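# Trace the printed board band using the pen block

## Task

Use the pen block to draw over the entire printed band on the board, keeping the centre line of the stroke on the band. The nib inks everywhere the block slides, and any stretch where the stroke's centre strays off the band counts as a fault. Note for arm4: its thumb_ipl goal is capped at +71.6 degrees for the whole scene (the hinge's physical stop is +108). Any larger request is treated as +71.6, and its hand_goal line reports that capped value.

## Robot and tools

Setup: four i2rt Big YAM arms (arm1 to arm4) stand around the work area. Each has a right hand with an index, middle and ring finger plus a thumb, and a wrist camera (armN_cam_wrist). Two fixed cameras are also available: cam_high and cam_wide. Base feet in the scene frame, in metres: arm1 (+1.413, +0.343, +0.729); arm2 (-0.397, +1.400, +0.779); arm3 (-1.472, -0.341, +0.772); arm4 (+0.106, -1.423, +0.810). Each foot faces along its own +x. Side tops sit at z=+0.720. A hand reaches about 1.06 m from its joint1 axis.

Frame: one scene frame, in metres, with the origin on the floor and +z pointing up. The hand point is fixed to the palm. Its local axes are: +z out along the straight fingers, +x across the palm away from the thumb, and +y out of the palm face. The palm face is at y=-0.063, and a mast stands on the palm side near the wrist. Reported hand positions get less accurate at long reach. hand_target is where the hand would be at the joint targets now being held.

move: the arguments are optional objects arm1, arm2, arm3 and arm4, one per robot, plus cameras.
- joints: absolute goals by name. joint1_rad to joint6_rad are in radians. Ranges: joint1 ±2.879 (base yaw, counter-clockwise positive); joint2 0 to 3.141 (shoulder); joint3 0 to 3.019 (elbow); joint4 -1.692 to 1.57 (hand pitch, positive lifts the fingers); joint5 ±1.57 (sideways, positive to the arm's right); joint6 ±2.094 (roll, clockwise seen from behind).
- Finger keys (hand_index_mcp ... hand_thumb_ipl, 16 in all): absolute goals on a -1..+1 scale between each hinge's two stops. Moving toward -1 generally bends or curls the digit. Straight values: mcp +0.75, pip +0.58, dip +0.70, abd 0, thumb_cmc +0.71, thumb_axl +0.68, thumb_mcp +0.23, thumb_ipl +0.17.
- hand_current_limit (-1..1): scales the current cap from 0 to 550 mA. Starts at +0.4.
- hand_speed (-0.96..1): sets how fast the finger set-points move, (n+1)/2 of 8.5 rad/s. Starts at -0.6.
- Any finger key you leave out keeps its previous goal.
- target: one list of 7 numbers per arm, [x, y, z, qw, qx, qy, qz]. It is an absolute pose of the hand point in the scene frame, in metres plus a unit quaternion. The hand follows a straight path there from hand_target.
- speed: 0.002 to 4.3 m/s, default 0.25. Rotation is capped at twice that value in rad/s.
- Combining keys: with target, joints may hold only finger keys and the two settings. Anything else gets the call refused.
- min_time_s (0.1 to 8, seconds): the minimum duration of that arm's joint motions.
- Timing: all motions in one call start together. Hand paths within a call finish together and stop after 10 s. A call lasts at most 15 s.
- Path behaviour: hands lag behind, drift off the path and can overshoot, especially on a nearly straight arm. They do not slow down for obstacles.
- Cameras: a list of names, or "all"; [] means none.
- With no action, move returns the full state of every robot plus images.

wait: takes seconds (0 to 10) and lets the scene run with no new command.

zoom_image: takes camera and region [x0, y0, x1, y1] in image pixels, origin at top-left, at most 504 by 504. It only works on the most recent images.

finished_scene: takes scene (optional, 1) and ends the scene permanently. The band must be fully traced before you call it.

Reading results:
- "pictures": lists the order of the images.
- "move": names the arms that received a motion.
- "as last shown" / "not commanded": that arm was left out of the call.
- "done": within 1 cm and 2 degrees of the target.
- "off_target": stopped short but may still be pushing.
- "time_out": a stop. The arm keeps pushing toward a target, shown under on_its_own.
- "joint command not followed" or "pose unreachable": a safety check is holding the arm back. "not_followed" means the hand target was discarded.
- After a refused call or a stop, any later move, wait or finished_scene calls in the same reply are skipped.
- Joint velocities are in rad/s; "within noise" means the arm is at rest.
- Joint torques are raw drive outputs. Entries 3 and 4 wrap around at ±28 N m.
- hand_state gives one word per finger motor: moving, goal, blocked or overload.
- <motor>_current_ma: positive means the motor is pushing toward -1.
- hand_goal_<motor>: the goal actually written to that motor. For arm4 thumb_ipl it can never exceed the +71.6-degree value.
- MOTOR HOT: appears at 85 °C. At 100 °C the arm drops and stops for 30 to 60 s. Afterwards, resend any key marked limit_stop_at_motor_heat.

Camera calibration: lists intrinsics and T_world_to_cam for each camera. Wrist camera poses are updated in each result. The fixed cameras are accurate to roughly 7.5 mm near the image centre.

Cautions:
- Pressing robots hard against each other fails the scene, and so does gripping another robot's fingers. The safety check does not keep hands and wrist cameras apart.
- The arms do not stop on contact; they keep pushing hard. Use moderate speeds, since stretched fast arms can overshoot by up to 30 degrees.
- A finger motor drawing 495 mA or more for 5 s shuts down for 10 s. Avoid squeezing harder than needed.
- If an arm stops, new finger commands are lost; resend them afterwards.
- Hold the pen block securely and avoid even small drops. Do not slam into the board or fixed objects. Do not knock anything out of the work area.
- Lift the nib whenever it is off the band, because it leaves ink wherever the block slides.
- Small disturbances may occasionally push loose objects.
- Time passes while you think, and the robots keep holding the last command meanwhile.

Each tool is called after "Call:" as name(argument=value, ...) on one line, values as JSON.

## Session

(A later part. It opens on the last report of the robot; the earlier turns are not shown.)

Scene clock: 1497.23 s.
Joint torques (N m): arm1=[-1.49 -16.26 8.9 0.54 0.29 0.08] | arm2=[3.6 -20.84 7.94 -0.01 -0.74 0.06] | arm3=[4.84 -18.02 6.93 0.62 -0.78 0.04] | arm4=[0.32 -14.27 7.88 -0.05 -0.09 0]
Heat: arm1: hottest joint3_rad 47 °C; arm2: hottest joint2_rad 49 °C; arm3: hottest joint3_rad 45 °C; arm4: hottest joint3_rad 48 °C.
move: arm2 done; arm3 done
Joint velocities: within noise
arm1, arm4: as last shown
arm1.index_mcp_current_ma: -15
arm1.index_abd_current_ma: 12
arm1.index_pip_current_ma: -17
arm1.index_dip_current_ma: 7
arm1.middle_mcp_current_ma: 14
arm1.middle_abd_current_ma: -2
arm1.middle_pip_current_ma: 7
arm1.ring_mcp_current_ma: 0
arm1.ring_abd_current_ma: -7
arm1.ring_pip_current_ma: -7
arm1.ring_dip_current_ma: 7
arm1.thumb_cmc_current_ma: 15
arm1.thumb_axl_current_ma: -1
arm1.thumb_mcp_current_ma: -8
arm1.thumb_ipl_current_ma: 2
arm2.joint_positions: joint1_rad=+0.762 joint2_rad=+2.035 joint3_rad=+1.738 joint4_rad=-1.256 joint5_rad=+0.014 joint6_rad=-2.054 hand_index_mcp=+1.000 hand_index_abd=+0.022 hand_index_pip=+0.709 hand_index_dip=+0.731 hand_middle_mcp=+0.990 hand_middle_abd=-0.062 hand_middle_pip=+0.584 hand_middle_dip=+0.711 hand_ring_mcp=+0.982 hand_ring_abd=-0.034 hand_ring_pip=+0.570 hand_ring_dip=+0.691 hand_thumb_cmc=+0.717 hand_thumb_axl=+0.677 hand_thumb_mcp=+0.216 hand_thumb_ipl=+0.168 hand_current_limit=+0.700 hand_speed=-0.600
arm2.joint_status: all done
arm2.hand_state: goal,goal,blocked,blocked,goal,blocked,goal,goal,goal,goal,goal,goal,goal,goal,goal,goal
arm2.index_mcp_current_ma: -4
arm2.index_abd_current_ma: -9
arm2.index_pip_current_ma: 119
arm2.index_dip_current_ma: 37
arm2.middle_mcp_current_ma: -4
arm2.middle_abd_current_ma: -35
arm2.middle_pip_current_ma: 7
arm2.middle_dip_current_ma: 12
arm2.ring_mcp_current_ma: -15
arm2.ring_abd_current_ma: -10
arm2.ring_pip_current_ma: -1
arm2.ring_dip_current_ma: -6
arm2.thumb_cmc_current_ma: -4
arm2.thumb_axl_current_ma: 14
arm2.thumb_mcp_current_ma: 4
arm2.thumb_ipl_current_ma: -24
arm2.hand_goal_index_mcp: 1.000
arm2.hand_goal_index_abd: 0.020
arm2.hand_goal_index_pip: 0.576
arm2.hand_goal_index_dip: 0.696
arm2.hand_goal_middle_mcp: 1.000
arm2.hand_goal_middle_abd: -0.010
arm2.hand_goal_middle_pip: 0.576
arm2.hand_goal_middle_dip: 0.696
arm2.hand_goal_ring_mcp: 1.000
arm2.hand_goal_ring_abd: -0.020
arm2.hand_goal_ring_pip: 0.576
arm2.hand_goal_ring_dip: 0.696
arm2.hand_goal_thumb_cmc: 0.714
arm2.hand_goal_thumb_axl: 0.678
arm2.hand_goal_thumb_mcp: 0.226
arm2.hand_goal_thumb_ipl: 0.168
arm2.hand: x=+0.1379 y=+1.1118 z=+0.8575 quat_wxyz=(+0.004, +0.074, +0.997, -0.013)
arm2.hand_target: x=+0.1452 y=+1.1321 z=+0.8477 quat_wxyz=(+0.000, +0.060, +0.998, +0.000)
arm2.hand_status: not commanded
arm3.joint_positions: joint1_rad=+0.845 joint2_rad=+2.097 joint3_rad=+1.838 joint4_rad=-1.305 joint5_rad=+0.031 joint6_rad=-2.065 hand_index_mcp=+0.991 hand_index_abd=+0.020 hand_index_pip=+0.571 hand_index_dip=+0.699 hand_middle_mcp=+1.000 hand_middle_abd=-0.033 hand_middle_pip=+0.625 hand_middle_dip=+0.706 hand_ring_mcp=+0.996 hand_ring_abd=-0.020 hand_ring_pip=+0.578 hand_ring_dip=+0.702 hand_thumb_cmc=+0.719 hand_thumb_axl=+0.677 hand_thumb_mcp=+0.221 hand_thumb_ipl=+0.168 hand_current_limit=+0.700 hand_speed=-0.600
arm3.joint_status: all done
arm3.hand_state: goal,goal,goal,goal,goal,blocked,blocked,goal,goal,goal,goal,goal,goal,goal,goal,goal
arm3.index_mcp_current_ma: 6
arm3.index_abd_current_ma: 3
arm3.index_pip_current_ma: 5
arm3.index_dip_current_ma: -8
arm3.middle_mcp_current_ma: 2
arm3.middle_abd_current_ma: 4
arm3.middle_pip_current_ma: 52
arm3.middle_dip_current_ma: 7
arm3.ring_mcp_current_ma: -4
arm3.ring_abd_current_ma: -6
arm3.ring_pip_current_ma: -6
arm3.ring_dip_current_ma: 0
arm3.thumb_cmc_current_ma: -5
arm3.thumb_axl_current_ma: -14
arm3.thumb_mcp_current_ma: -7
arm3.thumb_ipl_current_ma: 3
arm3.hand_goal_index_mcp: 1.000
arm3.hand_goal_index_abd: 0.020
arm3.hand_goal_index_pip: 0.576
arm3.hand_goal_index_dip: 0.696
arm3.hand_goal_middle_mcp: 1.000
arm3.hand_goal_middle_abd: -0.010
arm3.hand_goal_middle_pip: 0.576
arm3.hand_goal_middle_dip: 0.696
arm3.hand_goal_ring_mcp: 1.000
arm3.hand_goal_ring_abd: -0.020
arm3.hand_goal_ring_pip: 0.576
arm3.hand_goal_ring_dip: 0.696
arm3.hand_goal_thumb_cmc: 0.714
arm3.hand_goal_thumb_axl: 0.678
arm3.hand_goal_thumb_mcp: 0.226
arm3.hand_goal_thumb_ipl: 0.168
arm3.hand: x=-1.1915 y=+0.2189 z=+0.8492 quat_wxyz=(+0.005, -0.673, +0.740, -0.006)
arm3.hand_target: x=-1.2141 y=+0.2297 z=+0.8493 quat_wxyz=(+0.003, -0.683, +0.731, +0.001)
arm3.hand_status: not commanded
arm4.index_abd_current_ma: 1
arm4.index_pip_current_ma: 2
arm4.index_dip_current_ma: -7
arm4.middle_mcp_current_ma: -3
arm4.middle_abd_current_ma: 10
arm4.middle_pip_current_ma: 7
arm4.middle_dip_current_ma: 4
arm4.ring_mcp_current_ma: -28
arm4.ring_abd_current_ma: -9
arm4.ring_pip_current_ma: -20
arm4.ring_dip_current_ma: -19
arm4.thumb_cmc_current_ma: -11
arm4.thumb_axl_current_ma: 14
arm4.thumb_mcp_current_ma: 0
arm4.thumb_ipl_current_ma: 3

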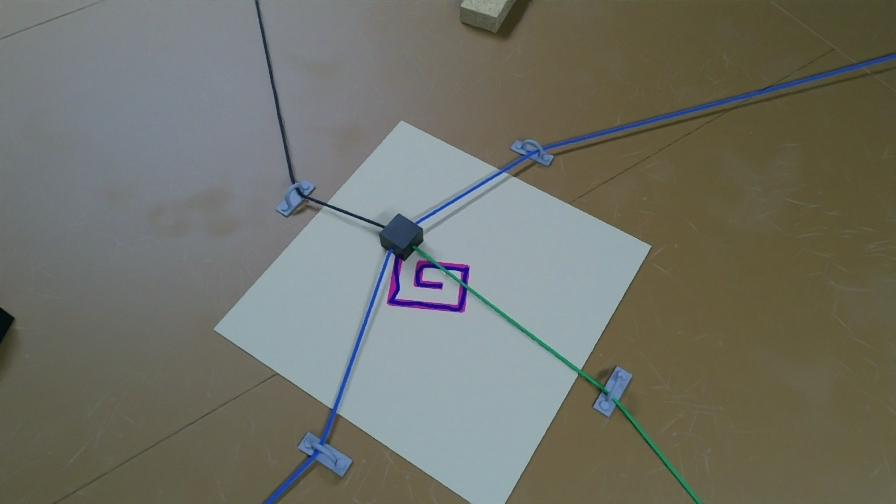

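Call:
move(arm2={"joints": {"joint1_rad": 0.73}, "min_time_s": 1.5}, arm3={"joints": {"joint1_rad": 0.835}, "min_time_s": 1.5}, arm1={"joints": {"joint1_rad": 0.55}, "min_time_s": 2.0}, arm4={"joints": {"joint1_rad": -0.555}, "min_time_s": 2.0}, cameras=["cam_high", "arm1_cam_wrist", "arm4_cam_wrist"])

Call:
zoom_image(camera="cam_high", region=[372, 205, 428, 261])

Call:
zoom_image(camera="arm1_cam_wrist", region=[170, 160, 420, 360])

Call:
zoom_image(camera="arm4_cam_wrist", region=[170, 130, 420, 360])

Scene clock: 1531.10 s.
Joint torques (N m): arm1=[0.44 -16.44 8.91 0.57 -0.1 0.08] | arm2=[0.56 -20.84 7.91 -0.02 -0.19 0.06] | arm3=[1.38 -18.08 6.91 0.59 -0.55 0.05] | arm4=[-1.26 -14.27 7.87 -0.05 0.02 0]
Heat: arm1: hottest joint3_rad 47 °C; arm2: hottest joint2_rad 49 °C; arm3: hottest joint3_rad 45 °C; arm4: hottest joint3_rad 49 °C.
move: arm1 done; arm2 done; arm3 done; arm4 done
Joint velocities: within noise
arm1.joint_positions: joint1_rad=+0.542 joint2_rad=+1.828 joint3_rad=+1.540 joint4_rad=-1.267 joint5_rad=+0.036 joint6_rad=-2.091 hand_index_mcp=+0.968 hand_index_abd=+0.049 hand_index_pip=+0.563 hand_index_dip=+0.688 hand_middle_mcp=+0.994 hand_middle_abd=-0.017 hand_middle_pip=+0.581 hand_middle_dip=+0.705 hand_ring_mcp=+0.991 hand_ring_abd=-0.026 hand_ring_pip=+0.574 hand_ring_dip=+0.691 hand_thumb_cmc=+0.722 hand_thumb_axl=+0.677 hand_thumb_mcp=+0.220 hand_thumb_ipl=+0.168 hand_current_limit=+0.700 hand_speed=-0.600
arm1.joint_status: all done
arm1.hand_state: blocked,blocked,goal,goal,goal,goal,goal,goal,goal,goal,goal,goal,goal,goal,goal,goal
arm1.index_mcp_current_ma: 1
arm1.index_abd_current_ma: 6
arm1.index_pip_current_ma: -7
arm1.index_dip_current_ma: 8
arm1.middle_mcp_current_ma: 7
arm1.middle_abd_current_ma: -9
arm1.middle_pip_current_ma: 10
arm1.middle_dip_current_ma: -7
arm1.ring_mcp_current_ma: -6
arm1.ring_abd_current_ma: -10
arm1.ring_pip_current_ma: -4
arm1.ring_dip_current_ma: 5
arm1.thumb_cmc_current_ma: 12
arm1.thumb_axl_current_ma: -1
arm1.thumb_mcp_current_ma: -6
arm1.thumb_ipl_current_ma: 2
arm1.hand_goal_index_mcp: 1.000
arm1.hand_goal_index_abd: 0.020
arm1.hand_goal_index_pip: 0.576
arm1.hand_goal_index_dip: 0.696
arm1.hand_goal_middle_mcp: 1.000
arm1.hand_goal_middle_abd: -0.010
arm1.hand_goal_middle_pip: 0.576
arm1.hand_goal_middle_dip: 0.696
arm1.hand_goal_ring_mcp: 1.000
arm1.hand_goal_ring_abd: -0.020
arm1.hand_goal_ring_pip: 0.576
arm1.hand_goal_ring_dip: 0.696
arm1.hand_goal_thumb_cmc: 0.714
arm1.hand_goal_thumb_axl: 0.678
arm1.hand_goal_thumb_mcp: 0.226
arm1.hand_goal_thumb_ipl: 0.168
arm1.hand: x=+0.9843 y=+0.0203 z=+0.8513 quat_wxyz=(+0.015, -0.873, -0.488, +0.009)
arm1.hand_target: x=+0.9897 y=+0.0188 z=+0.8416 quat_wxyz=(+0.016, -0.872, -0.488, -0.001)
arm1.hand_status: not commanded
arm2.joint_positions: joint1_rad=+0.736 joint2_rad=+2.035 joint3_rad=+1.738 joint4_rad=-1.256 joint5_rad=-0.001 joint6_rad=-2.054 hand_index_mcp=+0.999 hand_index_abd=+0.027 hand_index_pip=+0.602 hand_index_dip=+0.717 hand_middle_mcp=+0.990 hand_middle_abd=-0.033 hand_middle_pip=+0.584 hand_middle_dip=+0.711 hand_ring_mcp=+0.982 hand_ring_abd=-0.034 hand_ring_pip=+0.570 hand_ring_dip=+0.691 hand_thumb_cmc=+0.717 hand_thumb_axl=+0.677 hand_thumb_mcp=+0.216 hand_thumb_ipl=+0.168 hand_current_limit=+0.700 hand_speed=-0.600
arm2.joint_status: all done
arm2.hand_state: goal,goal,blocked,blocked,goal,blocked,goal,goal,goal,goal,goal,goal,goal,goal,goal,goal
arm2.index_mcp_current_ma: 1
arm2.index_abd_current_ma: -6
arm2.index_pip_current_ma: 34
arm2.index_dip_current_ma: 22
arm2.middle_mcp_current_ma: -4
arm2.middle_abd_current_ma: -8
arm2.middle_pip_current_ma: 0
arm2.middle_dip_current_ma: -6
arm2.ring_mcp_current_ma: -15
arm2.ring_abd_current_ma: -4
arm2.ring_pip_current_ma: -6
arm2.ring_dip_current_ma: 7
arm2.thumb_cmc_current_ma: -17
arm2.thumb_axl_current_ma: 22
arm2.thumb_mcp_current_ma: -1
arm2.thumb_ipl_current_ma: -11
arm2.hand_goal_index_mcp: 1.000
arm2.hand_goal_index_abd: 0.020
arm2.hand_goal_index_pip: 0.576
arm2.hand_goal_index_dip: 0.696
arm2.hand_goal_middle_mcp: 1.000
arm2.hand_goal_middle_abd: -0.010
arm2.hand_goal_middle_pip: 0.576
arm2.hand_goal_middle_dip: 0.696
arm2.hand_goal_ring_mcp: 1.000
arm2.hand_goal_ring_abd: -0.020
arm2.hand_goal_ring_pip: 0.576
arm2.hand_goal_ring_dip: 0.696
arm2.hand_goal_thumb_cmc: 0.714
arm2.hand_goal_thumb_axl: 0.678
arm2.hand_goal_thumb_mcp: 0.226
arm2.hand_goal_thumb_ipl: 0.168
arm2.on_its_own: hand_middle_abd moved +0.029 toward your old target -0.010
arm2.hand: x=+0.1318 y=+1.1000 z=+0.8588 quat_wxyz=(+0.008, +0.087, +0.996, -0.007)
arm2.hand_target: x=+0.1278 y=+1.0996 z=+0.8478 quat_wxyz=(+0.000, +0.091, +0.996, +0.000)
arm2.hand_status: not commanded
arm3.joint_positions: joint1_rad=+0.839 joint2_rad=+2.097 joint3_rad=+1.838 joint4_rad=-1.305 joint5_rad=+0.025 joint6_rad=-2.065 hand_index_mcp=+0.991 hand_index_abd=+0.020 hand_index_pip=+0.571 hand_index_dip=+0.699 hand_middle_mcp=+1.000 hand_middle_abd=-0.030 hand_middle_pip=+0.617 hand_middle_dip=+0.706 hand_ring_mcp=+0.996 hand_ring_abd=-0.020 hand_ring_pip=+0.578 hand_ring_dip=+0.702 hand_thumb_cmc=+0.719 hand_thumb_axl=+0.677 hand_thumb_mcp=+0.221 hand_thumb_ipl=+0.168 hand_current_limit=+0.700 hand_speed=-0.600
arm3.joint_status: all done
arm3.hand_state: goal,goal,goal,goal,goal,blocked,blocked,goal,goal,goal,goal,goal,goal,goal,goal,goal
arm3.index_mcp_current_ma: -5
arm3.index_abd_current_ma: 17
arm3.index_pip_current_ma: 10
arm3.index_dip_current_ma: -10
arm3.middle_mcp_current_ma: 0
arm3.middle_abd_current_ma: -3
arm3.middle_pip_current_ma: 41
arm3.middle_dip_current_ma: 7
arm3.ring_mcp_current_ma: -9
arm3.ring_abd_current_ma: -2
arm3.ring_pip_current_ma: -2
arm3.ring_dip_current_ma: 14
arm3.thumb_cmc_current_ma: -1
arm3.thumb_axl_current_ma: 2
arm3.thumb_mcp_current_ma: -1
arm3.thumb_ipl_current_ma: 2
arm3.hand_goal_index_mcp: 1.000
arm3.hand_goal_index_abd: 0.020
arm3.hand_goal_index_pip: 0.576
arm3.hand_goal_index_dip: 0.696
arm3.hand_goal_middle_mcp: 1.000
arm3.hand_goal_middle_abd: -0.010
arm3.hand_goal_middle_pip: 0.576
arm3.hand_goal_middle_dip: 0.696
arm3.hand_goal_ring_mcp: 1.000
arm3.hand_goal_ring_abd: -0.020
arm3.hand_goal_ring_pip: 0.576
arm3.hand_goal_ring_dip: 0.696
arm3.hand_goal_thumb_cmc: 0.714
arm3.hand_goal_thumb_axl: 0.678
arm3.hand_goal_thumb_mcp: 0.226
arm3.hand_goal_thumb_ipl: 0.168
arm3.hand: x=-1.1887 y=+0.2176 z=+0.8496 quat_wxyz=(+0.004, -0.670, +0.742, -0.003)
arm3.hand_target: x=-1.1881 y=+0.2173 z=+0.8488 quat_wxyz=(+0.003, -0.666, +0.746, +0.001)
arm3.hand_status: not commanded
arm4.joint_positions: joint1_rad=-0.545 joint2_rad=+1.858 joint3_rad=+1.327 joint4_rad=-1.045 joint5_rad=+0.012 joint6_rad=+2.053 hand_index_mcp=+0.993 hand_index_abd=+0.036 hand_index_pip=+0.583 hand_index_dip=+0.700 hand_middle_mcp=+0.998 hand_middle_abd=-0.043 hand_middle_pip=+0.582 hand_middle_dip=+0.698 hand_ring_mcp=+0.972 hand_ring_abd=-0.041 hand_ring_pip=+0.565 hand_ring_dip=+0.691 hand_thumb_cmc=+0.712 hand_thumb_axl=+0.677 hand_thumb_mcp=+0.219 hand_thumb_ipl=+0.168 hand_current_limit=+0.700 hand_speed=-0.600
arm4.joint_status: all done
arm4.hand_state: goal,goal,goal,goal,goal,goal,goal,goal,blocked,goal,goal,goal,goal,goal,goal,goal
arm4.index_mcp_current_ma: -3
arm4.index_abd_current_ma: -2
arm4.index_pip_current_ma: -7
arm4.index_dip_current_ma: -2
arm4.middle_mcp_current_ma: 1
arm4.middle_abd_current_ma: -9
arm4.middle_pip_current_ma: 13
arm4.middle_dip_current_ma: 2
arm4.ring_mcp_current_ma: -10
arm4.ring_abd_current_ma: -1
arm4.ring_pip_current_ma: -11
arm4.ring_dip_current_ma: -9
arm4.thumb_cmc_current_ma: 8
arm4.thumb_axl_current_ma: 13
arm4.thumb_mcp_current_ma: 1
arm4.thumb_ipl_current_ma: 3
arm4.hand_goal_index_mcp: 1.000
arm4.hand_goal_index_abd: 0.030
arm4.hand_goal_index_pip: 0.576
arm4.hand_goal_index_dip: 0.696
arm4.hand_goal_middle_mcp: 1.000
arm4.hand_goal_middle_abd: -0.030
arm4.hand_goal_middle_pip: 0.576
arm4.hand_goal_middle_dip: 0.696
arm4.hand_goal_ring_mcp: 1.000
arm4.hand_goal_ring_abd: -0.030
arm4.hand_goal_ring_pip: 0.576
arm4.hand_goal_ring_dip: 0.696
arm4.hand_goal_thumb_cmc: 0.714
arm4.hand_goal_thumb_axl: 0.678
arm4.hand_goal_thumb_mcp: 0.226
arm4.hand_goal_thumb_ipl: 0.168
arm4.hand: x=+0.3572 y=-1.0286 z=+0.8446 quat_wxyz=(+0.001, +0.945, +0.328, -0.001)
arm4.hand_target: x=+0.3606 y=-1.0320 z=+0.8450 quat_wxyz=(+0.000, +0.947, +0.320, -0.001)
arm4.hand_status: not commanded
pictures: arm1_cam_wrist, arm4_cam_wrist, cam_high
arm1_cam_wrist: T_world_to_cam=[[0.08476, -0.99639, 0.00489, -0.0384], [-0.66819, -0.0532, 0.74209, -0.0244], [-0.73915, -0.06617, -0.67029, 1.42503]] pos_world=[1.04026, 0.05473, 0.97347]
arm4_cam_wrist: T_world_to_cam=[[-0.22476, -0.97362, 0.03923, -0.92614], [-0.65126, 0.18004, 0.73718, -0.25695], [-0.7248, 0.14014, -0.67455, 1.09272]] pos_world=[0.41651, -1.00858, 0.96284]

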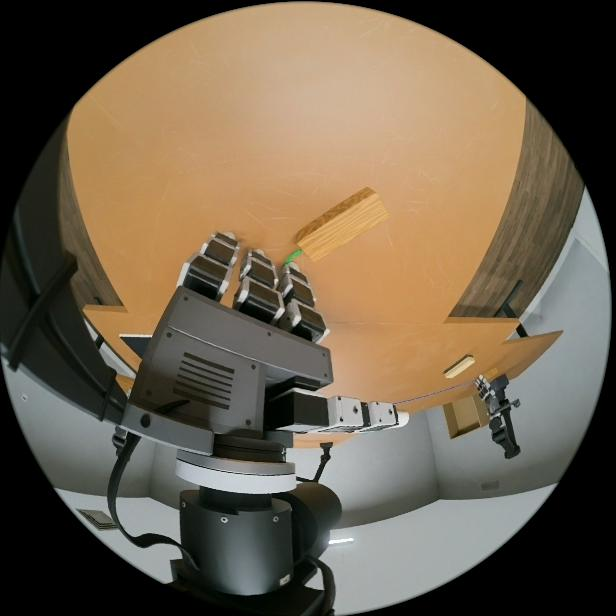

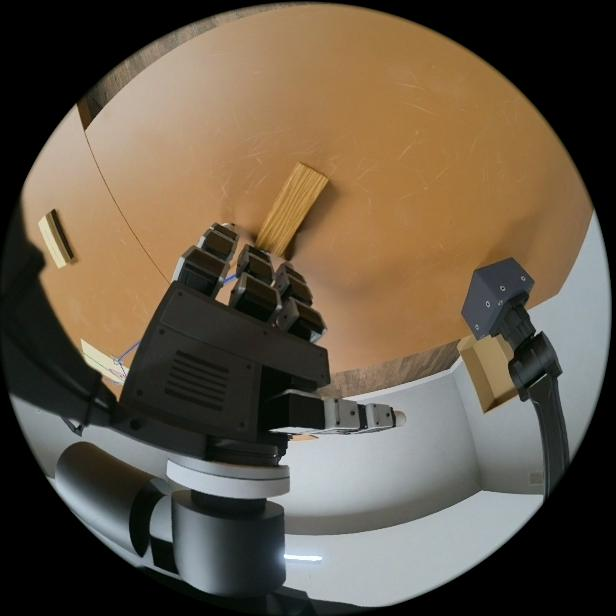

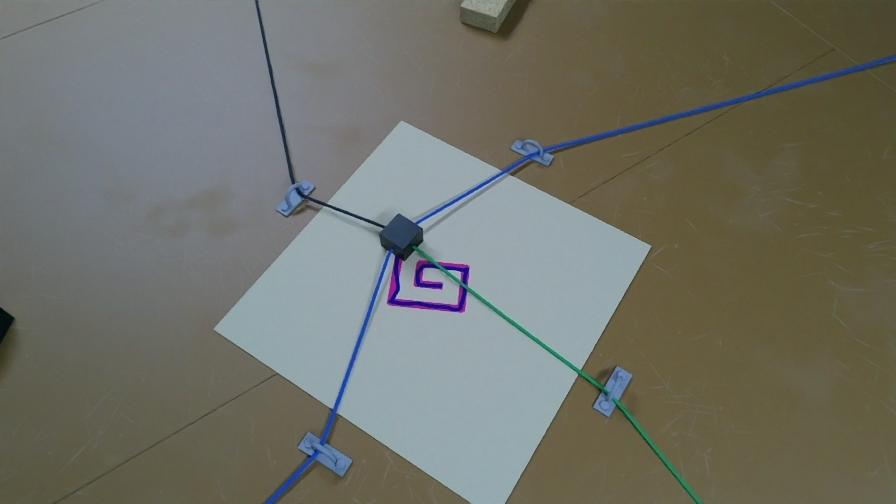

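Scaled by 9.000.

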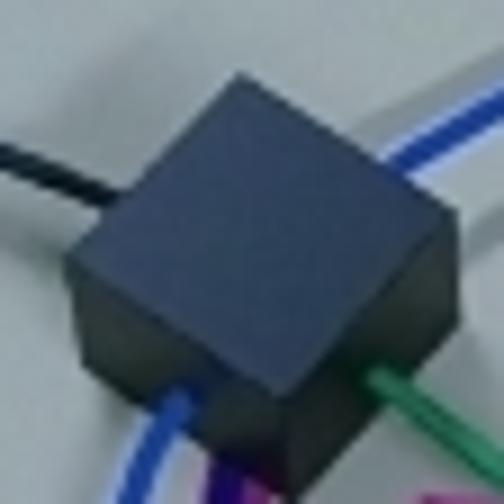

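Scaled by 2.016 from the camera's image (finer frame: 880x880).

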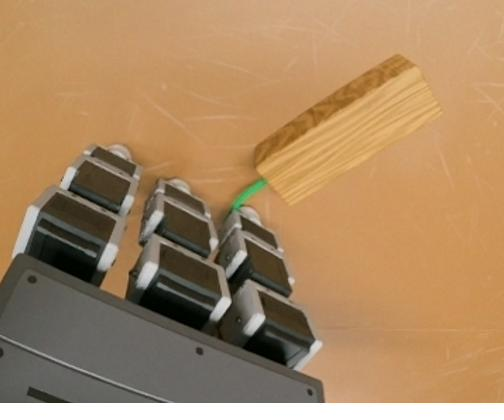

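Scaled by 2.016 from the camera's image (finer frame: 880x880).

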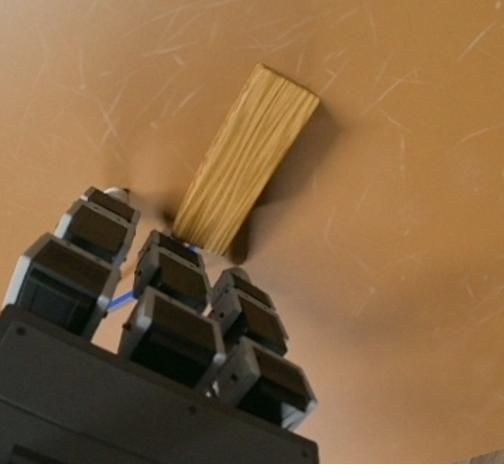

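Call:
move(arm2={"joints": {"joint1_rad": 0.70}, "min_time_s": 1.5}, arm3={"joints": {"joint1_rad": 0.815}, "min_time_s": 1.5}, arm1={"joints": {"joint1_rad": 0.57}, "min_time_s": 1.5}, arm4={"joints": {"joint1_rad": -0.575}, "min_time_s": 1.5}, cameras=["cam_high", "arm1_cam_wrist", "arm4_cam_wrist"])

Call:
zoom_image(camera="cam_high", region=[372, 205, 428, 261])

Call:
zoom_image(camera="arm1_cam_wrist", region=[170, 160, 420, 360])

Call:
zoom_image(camera="arm4_cam_wrist", region=[170, 130, 420, 360])

Scene clock: 1542.27 s.
Joint torques (N m): arm1=[0.32 -16.38 8.88 0.55 -0.11 0.07] | arm2=[0.32 -20.84 7.91 -0.03 -0.13 0.06] | arm3=[0.67 -18.14 6.9 0.58 -0.33 0.05] | arm4=[-1.38 -14.39 7.9 -0.03 0.05 0]
Heat: arm1: hottest joint3_rad 47 °C; arm2: hottest joint2_rad 49 °C; arm3: hottest joint3_rad 45 °C; arm4: hottest joint3_rad 49 °C.
move: arm1 done; arm2 done; arm3 done; arm4 done
Joint velocities: within noise
arm1.joint_positions: joint1_rad=+0.562 joint2_rad=+1.828 joint3_rad=+1.540 joint4_rad=-1.267 joint5_rad=+0.036 joint6_rad=-2.091 hand_index_mcp=+0.971 hand_index_abd=+0.033 hand_index_pip=+0.564 hand_index_dip=+0.689 hand_middle_mcp=+0.994 hand_middle_abd=-0.017 hand_middle_pip=+0.581 hand_middle_dip=+0.705 hand_ring_mcp=+0.991 hand_ring_abd=-0.026 hand_ring_pip=+0.574 hand_ring_dip=+0.691 hand_thumb_cmc=+0.722 hand_thumb_axl=+0.677 hand_thumb_mcp=+0.220 hand_thumb_ipl=+0.168 hand_current_limit=+0.700 hand_speed=-0.600
arm1.joint_status: all done
arm1.hand_state: blocked,goal,goal,goal,goal,goal,goal,goal,goal,goal,goal,goal,goal,goal,goal,goal
arm1.index_mcp_current_ma: 1
arm1.index_abd_current_ma: 2
arm1.index_pip_current_ma: -10
arm1.index_dip_current_ma: 12
arm1.middle_mcp_current_ma: 9
arm1.middle_abd_current_ma: -4
arm1.middle_pip_current_ma: 11
arm1.middle_dip_current_ma: -5
arm1.ring_mcp_current_ma: 0
arm1.ring_abd_current_ma: -11
arm1.ring_pip_current_ma: -3
arm1.ring_dip_current_ma: 6
arm1.thumb_cmc_current_ma: 10
arm1.thumb_axl_current_ma: 0
arm1.thumb_mcp_current_ma: -8
arm1.thumb_ipl_current_ma: -1
arm1.hand_goal_index_mcp: 1.000
arm1.hand_goal_index_abd: 0.020
arm1.hand_goal_index_pip: 0.576
arm1.hand_goal_index_dip: 0.696
arm1.hand_goal_middle_mcp: 1.000
arm1.hand_goal_middle_abd: -0.010
arm1.hand_goal_middle_pip: 0.576
arm1.hand_goal_middle_dip: 0.696
arm1.hand_goal_ring_mcp: 1.000
arm1.hand_goal_ring_abd: -0.020
arm1.hand_goal_ring_pip: 0.576
arm1.hand_goal_ring_dip: 0.696
arm1.hand_goal_thumb_cmc: 0.714
arm1.hand_goal_thumb_axl: 0.678
arm1.hand_goal_thumb_mcp: 0.226
arm1.hand_goal_thumb_ipl: 0.168
arm1.hand: x=+0.9906 y=+0.0121 z=+0.8514 quat_wxyz=(+0.015, -0.868, -0.496, +0.009)
arm1.hand_target: x=+0.9961 y=+0.0105 z=+0.8416 quat_wxyz=(+0.016, -0.868, -0.497, -0.001)
arm1.hand_status: not commanded
arm2.joint_positions: joint1_rad=+0.707 joint2_rad=+2.035 joint3_rad=+1.738 joint4_rad=-1.256 joint5_rad=-0.002 joint6_rad=-2.054 hand_index_mcp=+0.990 hand_index_abd=+0.027 hand_index_pip=+0.583 hand_index_dip=+0.708 hand_middle_mcp=+0.990 hand_middle_abd=-0.033 hand_middle_pip=+0.584 hand_middle_dip=+0.711 hand_ring_mcp=+0.982 hand_ring_abd=-0.034 hand_ring_pip=+0.570 hand_ring_dip=+0.691 hand_thumb_cmc=+0.717 hand_thumb_axl=+0.677 hand_thumb_mcp=+0.216 hand_thumb_ipl=+0.168 hand_current_limit=+0.700 hand_speed=-0.600
arm2.joint_status: all done
arm2.hand_state: goal,goal,goal,goal,goal,blocked,goal,goal,goal,goal,goal,goal,goal,goal,goal,goal
arm2.index_mcp_current_ma: 8
arm2.index_abd_current_ma: 2
arm2.index_pip_current_ma: -6
arm2.index_dip_current_ma: 8
arm2.middle_mcp_current_ma: -1
arm2.middle_abd_current_ma: -29
arm2.middle_pip_current_ma: 0
arm2.middle_dip_current_ma: 0
arm2.ring_mcp_current_ma: 11
arm2.ring_abd_current_ma: -2
arm2.ring_pip_current_ma: 2
arm2.ring_dip_current_ma: -12
arm2.thumb_cmc_current_ma: -17
arm2.thumb_axl_current_ma: 8
arm2.thumb_mcp_current_ma: 12
arm2.thumb_ipl_current_ma: -17
arm2.hand_goal_index_mcp: 1.000
arm2.hand_goal_index_abd: 0.020
arm2.hand_goal_index_pip: 0.576
arm2.hand_goal_index_dip: 0.696
arm2.hand_goal_middle_mcp: 1.000
arm2.hand_goal_middle_abd: -0.010
arm2.hand_goal_middle_pip: 0.576
arm2.hand_goal_middle_dip: 0.696
arm2.hand_goal_ring_mcp: 1.000
arm2.hand_goal_ring_abd: -0.020
arm2.hand_goal_ring_pip: 0.576
arm2.hand_goal_ring_dip: 0.696
arm2.hand_goal_thumb_cmc: 0.714
arm2.hand_goal_thumb_axl: 0.678
arm2.hand_goal_thumb_mcp: 0.226
arm2.hand_goal_thumb_ipl: 0.168
arm2.hand: x=+0.1232 y=+1.0854 z=+0.8590 quat_wxyz=(+0.008, +0.101, +0.995, -0.006)
arm2.hand_target: x=+0.1184 y=+1.0837 z=+0.8479 quat_wxyz=(+0.000, +0.106, +0.994, +0.000)
arm2.hand_status: not commanded
arm3.joint_positions: joint1_rad=+0.825 joint2_rad=+2.097 joint3_rad=+1.838 joint4_rad=-1.305 joint5_rad=+0.019 joint6_rad=-2.065 hand_index_mcp=+0.991 hand_index_abd=+0.020 hand_index_pip=+0.571 hand_index_dip=+0.699 hand_middle_mcp=+0.996 hand_middle_abd=-0.016 hand_middle_pip=+0.580 hand_middle_dip=+0.701 hand_ring_mcp=+0.996 hand_ring_abd=-0.020 hand_ring_pip=+0.578 hand_ring_dip=+0.702 hand_thumb_cmc=+0.719 hand_thumb_axl=+0.677 hand_thumb_mcp=+0.221 hand_thumb_ipl=+0.168 hand_current_limit=+0.700 hand_speed=-0.600
arm3.joint_status: all done
arm3.hand_state: goal,goal,goal,goal,goal,goal,goal,goal,goal,goal,goal,goal,goal,goal,goal,goal
arm3.index_mcp_current_ma: -1
arm3.index_abd_current_ma: 13
arm3.index_pip_current_ma: -6
arm3.index_dip_current_ma: -4
arm3.middle_mcp_current_ma: -4
arm3.middle_abd_current_ma: 14
arm3.middle_pip_current_ma: -7
arm3.middle_dip_current_ma: -8
arm3.ring_mcp_current_ma: -15
arm3.ring_abd_current_ma: 3
arm3.ring_pip_current_ma: 2
arm3.ring_dip_current_ma: 13
arm3.thumb_cmc_current_ma: -3
arm3.thumb_axl_current_ma: -10
arm3.thumb_mcp_current_ma: -9
arm3.thumb_ipl_current_ma: 10
arm3.hand_goal_index_mcp: 1.000
arm3.hand_goal_index_abd: 0.020
arm3.hand_goal_index_pip: 0.576
arm3.hand_goal_index_dip: 0.696
arm3.hand_goal_middle_mcp: 1.000
arm3.hand_goal_middle_abd: -0.010
arm3.hand_goal_middle_pip: 0.576
arm3.hand_goal_middle_dip: 0.696
arm3.hand_goal_ring_mcp: 1.000
arm3.hand_goal_ring_abd: -0.020
arm3.hand_goal_ring_pip: 0.576
arm3.hand_goal_ring_dip: 0.696
arm3.hand_goal_thumb_cmc: 0.714
arm3.hand_goal_thumb_axl: 0.678
arm3.hand_goal_thumb_mcp: 0.226
arm3.hand_goal_thumb_ipl: 0.168
arm3.hand: x=-1.1818 y=+0.2142 z=+0.8499 quat_wxyz=(+0.003, -0.665, +0.747, -0.001)
arm3.hand_target: x=-1.1770 y=+0.2115 z=+0.8486 quat_wxyz=(+0.003, -0.658, +0.753, +0.001)
arm3.hand_status: not commanded
arm4.joint_positions: joint1_rad=-0.563 joint2_rad=+1.858 joint3_rad=+1.327 joint4_rad=-1.045 joint5_rad=+0.011 joint6_rad=+2.053 hand_index_mcp=+0.993 hand_index_abd=+0.036 hand_index_pip=+0.583 hand_index_dip=+0.700 hand_middle_mcp=+1.000 hand_middle_abd=-0.044 hand_middle_pip=+0.582 hand_middle_dip=+0.698 hand_ring_mcp=+0.973 hand_ring_abd=-0.037 hand_ring_pip=+0.565 hand_ring_dip=+0.691 hand_thumb_cmc=+0.712 hand_thumb_axl=+0.677 hand_thumb_mcp=+0.219 hand_thumb_ipl=+0.168 hand_current_limit=+0.700 hand_speed=-0.600
arm4.joint_status: all done
arm4.hand_state: goal,goal,goal,goal,goal,goal,goal,goal,blocked,goal,goal,goal,goal,goal,goal,goal
arm4.index_mcp_current_ma: -3
arm4.index_abd_current_ma: -7
arm4.index_pip_current_ma: 1
arm4.index_dip_current_ma: 1
arm4.middle_mcp_current_ma: 3
arm4.middle_abd_current_ma: 4
arm4.middle_pip_current_ma: 19
arm4.middle_dip_current_ma: 6
arm4.ring_mcp_current_ma: -20
arm4.ring_abd_current_ma: -2
arm4.ring_pip_current_ma: -15
arm4.ring_dip_current_ma: -12
arm4.thumb_cmc_current_ma: 8
arm4.thumb_axl_current_ma: 10
arm4.thumb_mcp_current_ma: 4
arm4.thumb_ipl_current_ma: -4
arm4.hand_goal_index_mcp: 1.000
arm4.hand_goal_index_abd: 0.030
arm4.hand_goal_index_pip: 0.576
arm4.hand_goal_index_dip: 0.696
arm4.hand_goal_middle_mcp: 1.000
arm4.hand_goal_middle_abd: -0.030
arm4.hand_goal_middle_pip: 0.576
arm4.hand_goal_middle_dip: 0.696
arm4.hand_goal_ring_mcp: 1.000
arm4.hand_goal_ring_abd: -0.030
arm4.hand_goal_ring_pip: 0.576
arm4.hand_goal_ring_dip: 0.696
arm4.hand_goal_thumb_cmc: 0.714
arm4.hand_goal_thumb_axl: 0.678
arm4.hand_goal_thumb_mcp: 0.226
arm4.hand_goal_thumb_ipl: 0.168
arm4.hand: x=+0.3644 y=-1.0333 z=+0.8445 quat_wxyz=(+0.001, +0.948, +0.319, -0.002)
arm4.hand_target: x=+0.3684 y=-1.0371 z=+0.8449 quat_wxyz=(+0.001, +0.950, +0.311, -0.001)
arm4.hand_status: not commanded
pictures: arm1_cam_wrist, arm4_cam_wrist, cam_high
arm1_cam_wrist: T_world_to_cam=[[0.10408, -0.99456, 0.0045, -0.06601], [-0.66678, -0.06642, 0.74229, -0.02208], [-0.73795, -0.08026, -0.67006, 1.42805]] pos_world=[1.04598, 0.0475, 0.97357]
arm4_cam_wrist: T_world_to_cam=[[-0.24288, -0.96926, 0.03938, -0.91814], [-0.64722, 0.19215, 0.73769, -0.24069], [-0.72258, 0.15368, -0.67399, 1.11119]] pos_world=[0.42414, -1.01444, 0.96264]

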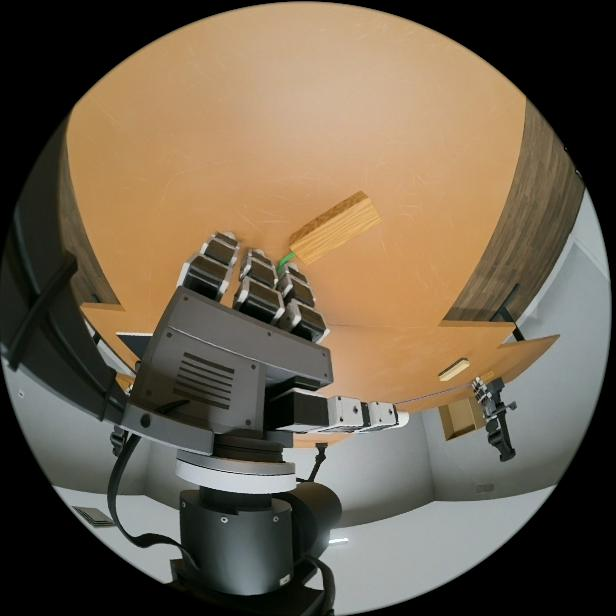

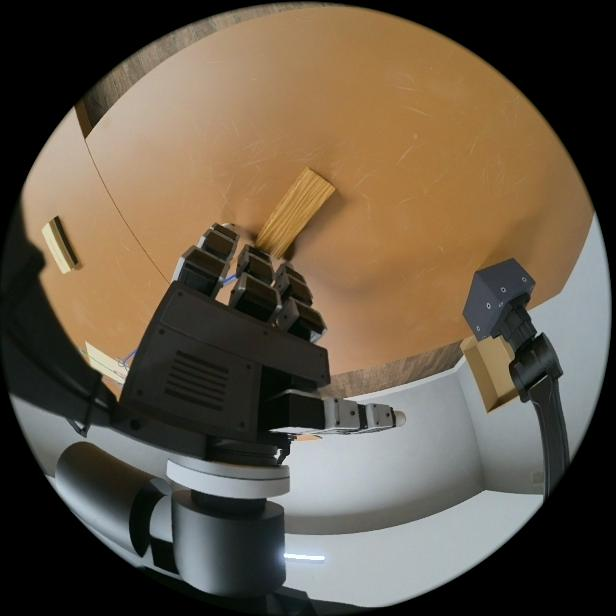

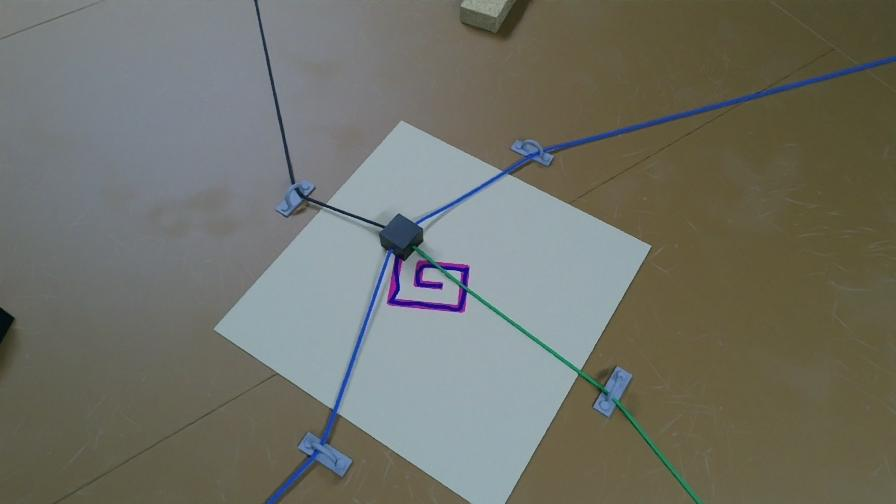

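Scaled by 9.000.

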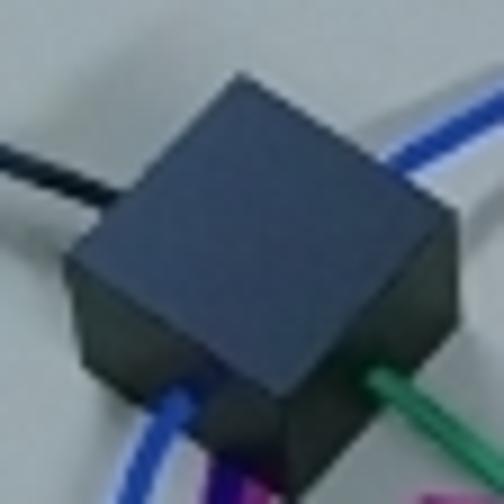

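Scaled by 2.016 from the camera's image (finer frame: 880x880).

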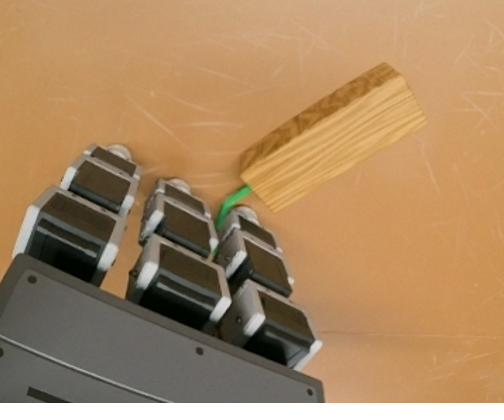

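Scaled by 2.016 from the camera's image (finer frame: 880x880).

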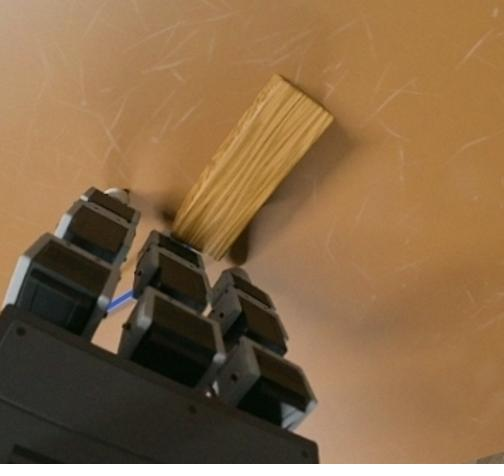

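Call:
move(arm2={"joints": {"joint1_rad": 0.68}, "min_time_s": 1.5}, arm1={"joints": {"joint1_rad": 0.585}, "min_time_s": 1.2}, arm4={"joints": {"joint1_rad": -0.590}, "min_time_s": 1.2}, cameras=["cam_high"])

Call:
zoom_image(camera="cam_high", region=[372, 205, 428, 261])

Scene clock: 1551.80 s.
Joint torques (N m): arm1=[0.5 -16.26 8.9 0.53 -0.11 0.07] | arm2=[-0.09 -20.78 8.13 -0.03 -0.02 0.06] | arm3=[0.79 -17.96 6.9 0.61 -0.34 0.05] | arm4=[-1.55 -14.39 7.9 -0.02 0.17 -0.01]
Heat: arm1: hottest joint3_rad 47 °C; arm2: hottest joint2_rad 49 °C; arm3: hottest joint3_rad 45 °C; arm4: hottest joint3_rad 49 °C.
move: arm1 done; arm2 done; arm4 done
Joint velocities: within noise
arm1.joint_positions: joint1_rad=+0.577 joint2_rad=+1.828 joint3_rad=+1.540 joint4_rad=-1.267 joint5_rad=+0.036 joint6_rad=-2.091 hand_index_mcp=+0.971 hand_index_abd=+0.033 hand_index_pip=+0.564 hand_index_dip=+0.689 hand_middle_mcp=+0.994 hand_middle_abd=-0.017 hand_middle_pip=+0.581 hand_middle_dip=+0.705 hand_ring_mcp=+0.991 hand_ring_abd=-0.026 hand_ring_pip=+0.574 hand_ring_dip=+0.691 hand_thumb_cmc=+0.722 hand_thumb_axl=+0.677 hand_thumb_mcp=+0.220 hand_thumb_ipl=+0.168 hand_current_limit=+0.700 hand_speed=-0.600
arm1.joint_status: all done
arm1.hand_state: blocked,goal,goal,goal,goal,goal,goal,goal,goal,goal,goal,goal,goal,goal,goal,goal
arm1.index_mcp_current_ma: 3
arm1.index_abd_current_ma: 5
arm1.index_pip_current_ma: -8
arm1.index_dip_current_ma: 6
arm1.middle_mcp_current_ma: 10
arm1.middle_abd_current_ma: -8
arm1.middle_pip_current_ma: 4
arm1.middle_dip_current_ma: -2
arm1.ring_mcp_current_ma: -1
arm1.ring_abd_current_ma: -12
arm1.ring_pip_current_ma: -3
arm1.ring_dip_current_ma: 9
arm1.thumb_cmc_current_ma: 15
arm1.thumb_axl_current_ma: -3
arm1.thumb_mcp_current_ma: -7
arm1.thumb_ipl_current_ma: 8
arm1.hand_goal_index_mcp: 1.000
arm1.hand_goal_index_abd: 0.020
arm1.hand_goal_index_pip: 0.576
arm1.hand_goal_index_dip: 0.696
arm1.hand_goal_middle_mcp: 1.000
arm1.hand_goal_middle_abd: -0.010
arm1.hand_goal_middle_pip: 0.576
arm1.hand_goal_middle_dip: 0.696
arm1.hand_goal_ring_mcp: 1.000
arm1.hand_goal_ring_abd: -0.020
arm1.hand_goal_ring_pip: 0.576
arm1.hand_goal_ring_dip: 0.696
arm1.hand_goal_thumb_cmc: 0.714
arm1.hand_goal_thumb_axl: 0.678
arm1.hand_goal_thumb_mcp: 0.226
arm1.hand_goal_thumb_ipl: 0.168
arm1.hand: x=+0.9957 y=+0.0057 z=+0.8514 quat_wxyz=(+0.015, -0.864, -0.503, +0.010)
arm1.hand_target: x=+1.0013 y=+0.0042 z=+0.8417 quat_wxyz=(+0.016, -0.864, -0.504, -0.001)
arm1.hand_status: not commanded
arm2.joint_positions: joint1_rad=+0.693 joint2_rad=+2.035 joint3_rad=+1.735 joint4_rad=-1.256 joint5_rad=-0.006 joint6_rad=-2.054 hand_index_mcp=+0.979 hand_index_abd=+0.037 hand_index_pip=+0.574 hand_index_dip=+0.702 hand_middle_mcp=+0.991 hand_middle_abd=-0.029 hand_middle_pip=+0.584 hand_middle_dip=+0.711 hand_ring_mcp=+0.982 hand_ring_abd=-0.034 hand_ring_pip=+0.570 hand_ring_dip=+0.691 hand_thumb_cmc=+0.717 hand_thumb_axl=+0.677 hand_thumb_mcp=+0.216 hand_thumb_ipl=+0.168 hand_current_limit=+0.700 hand_speed=-0.600
arm2.joint_status: all done
arm2.hand_state: blocked,goal,goal,goal,goal,goal,goal,goal,goal,goal,goal,goal,goal,goal,goal,goal
arm2.index_mcp_current_ma: -11
arm2.index_abd_current_ma: 12
arm2.index_pip_current_ma: -7
arm2.index_dip_current_ma: 18
arm2.middle_mcp_current_ma: -22
arm2.middle_abd_current_ma: -9
arm2.middle_pip_current_ma: 5
arm2.middle_dip_current_ma: 10
arm2.ring_mcp_current_ma: -4
arm2.ring_abd_current_ma: -26
arm2.ring_pip_current_ma: -10
arm2.ring_dip_current_ma: 13
arm2.thumb_cmc_current_ma: 1
arm2.thumb_axl_current_ma: -3
arm2.thumb_mcp_current_ma: -1
arm2.thumb_ipl_current_ma: -19
arm2.hand_goal_index_mcp: 1.000
arm2.hand_goal_index_abd: 0.020
arm2.hand_goal_index_pip: 0.576
arm2.hand_goal_index_dip: 0.696
arm2.hand_goal_middle_mcp: 1.000
arm2.hand_goal_middle_abd: -0.010
arm2.hand_goal_middle_pip: 0.576
arm2.hand_goal_middle_dip: 0.696
arm2.hand_goal_ring_mcp: 1.000
arm2.hand_goal_ring_abd: -0.020
arm2.hand_goal_ring_pip: 0.576
arm2.hand_goal_ring_dip: 0.696
arm2.hand_goal_thumb_cmc: 0.714
arm2.hand_goal_thumb_axl: 0.678
arm2.hand_goal_thumb_mcp: 0.226
arm2.hand_goal_thumb_ipl: 0.168
arm2.hand: x=+0.1182 y=+1.0791 z=+0.8582 quat_wxyz=(+0.008, +0.108, +0.994, -0.004)
arm2.hand_target: x=+0.1121 y=+1.0738 z=+0.8479 quat_wxyz=(+0.000, +0.116, +0.993, +0.000)
arm2.hand_status: not commanded
arm3: as last shown
arm3.index_mcp_current_ma: -4
arm3.index_abd_current_ma: 2
arm3.index_pip_current_ma: 1
arm3.index_dip_current_ma: -8
arm3.middle_mcp_current_ma: 3
arm3.middle_abd_current_ma: 7
arm3.middle_pip_current_ma: 6
arm3.middle_dip_current_ma: 4
arm3.ring_mcp_current_ma: -10
arm3.ring_abd_current_ma: -16
arm3.ring_pip_current_ma: 0
arm3.ring_dip_current_ma: -3
arm3.thumb_cmc_current_ma: -8
arm3.thumb_axl_current_ma: 6
arm3.thumb_mcp_current_ma: -12
arm3.thumb_ipl_current_ma: 0
arm4.joint_positions: joint1_rad=-0.575 joint2_rad=+1.858 joint3_rad=+1.327 joint4_rad=-1.045 joint5_rad=+0.008 joint6_rad=+2.053 hand_index_mcp=+0.993 hand_index_abd=+0.036 hand_index_pip=+0.583 hand_index_dip=+0.700 hand_middle_mcp=+1.000 hand_middle_abd=-0.046 hand_middle_pip=+0.595 hand_middle_dip=+0.698 hand_ring_mcp=+0.973 hand_ring_abd=-0.037 hand_ring_pip=+0.565 hand_ring_dip=+0.691 hand_thumb_cmc=+0.712 hand_thumb_axl=+0.677 hand_thumb_mcp=+0.219 hand_thumb_ipl=+0.168 hand_current_limit=+0.700 hand_speed=-0.600
arm4.joint_status: all done
arm4.hand_state: goal,goal,goal,goal,goal,goal,goal,goal,blocked,goal,goal,goal,goal,goal,goal,goal
arm4.index_mcp_current_ma: 11
arm4.index_abd_current_ma: -10
arm4.index_pip_current_ma: 2
arm4.index_dip_current_ma: 1
arm4.middle_mcp_current_ma: 0
arm4.middle_abd_current_ma: -4
arm4.middle_pip_current_ma: 13
arm4.middle_dip_current_ma: 3
arm4.ring_mcp_current_ma: -17
arm4.ring_abd_current_ma: 1
arm4.ring_pip_current_ma: -9
arm4.ring_dip_current_ma: -10
arm4.thumb_cmc_current_ma: 7
arm4.thumb_axl_current_ma: 3
arm4.thumb_mcp_current_ma: 5
arm4.thumb_ipl_current_ma: -4
arm4.hand_goal_index_mcp: 1.000
arm4.hand_goal_index_abd: 0.030
arm4.hand_goal_index_pip: 0.576
arm4.hand_goal_index_dip: 0.696
arm4.hand_goal_middle_mcp: 1.000
arm4.hand_goal_middle_abd: -0.030
arm4.hand_goal_middle_pip: 0.576
arm4.hand_goal_middle_dip: 0.696
arm4.hand_goal_ring_mcp: 1.000
arm4.hand_goal_ring_abd: -0.030
arm4.hand_goal_ring_pip: 0.576
arm4.hand_goal_ring_dip: 0.696
arm4.hand_goal_thumb_cmc: 0.714
arm4.hand_goal_thumb_axl: 0.678
arm4.hand_goal_thumb_mcp: 0.226
arm4.hand_goal_thumb_ipl: 0.168
arm4.hand: x=+0.3686 y=-1.0362 z=+0.8442 quat_wxyz=(+0.000, +0.950, +0.313, -0.003)
arm4.hand_target: x=+0.3741 y=-1.0411 z=+0.8448 quat_wxyz=(+0.001, +0.953, +0.304, -0.001)
arm4.hand_status: not commanded

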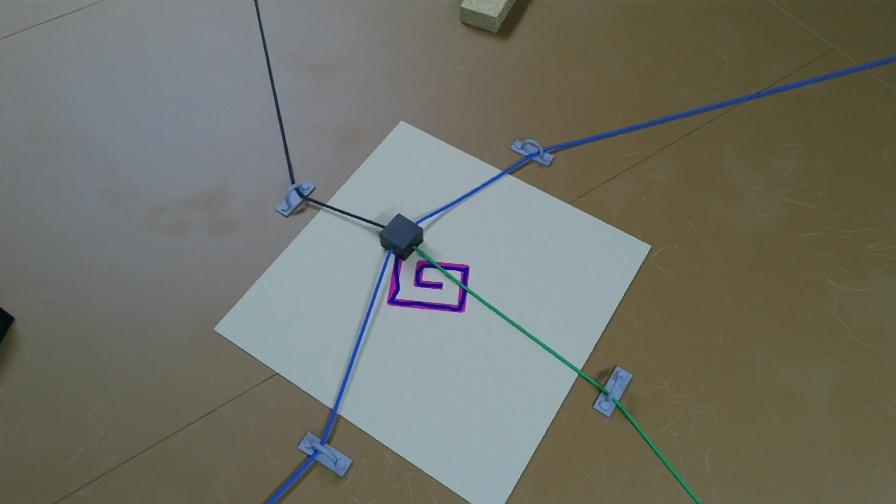

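Scaled by 9.000.

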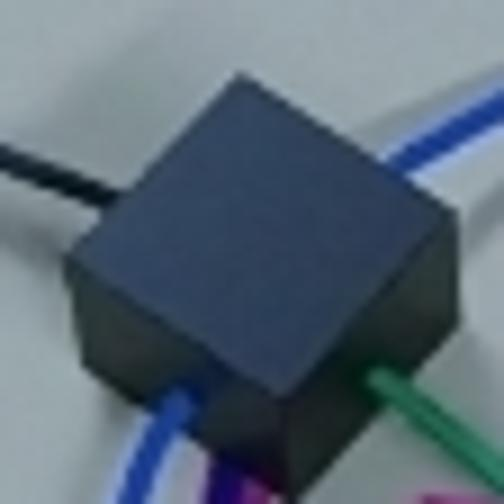

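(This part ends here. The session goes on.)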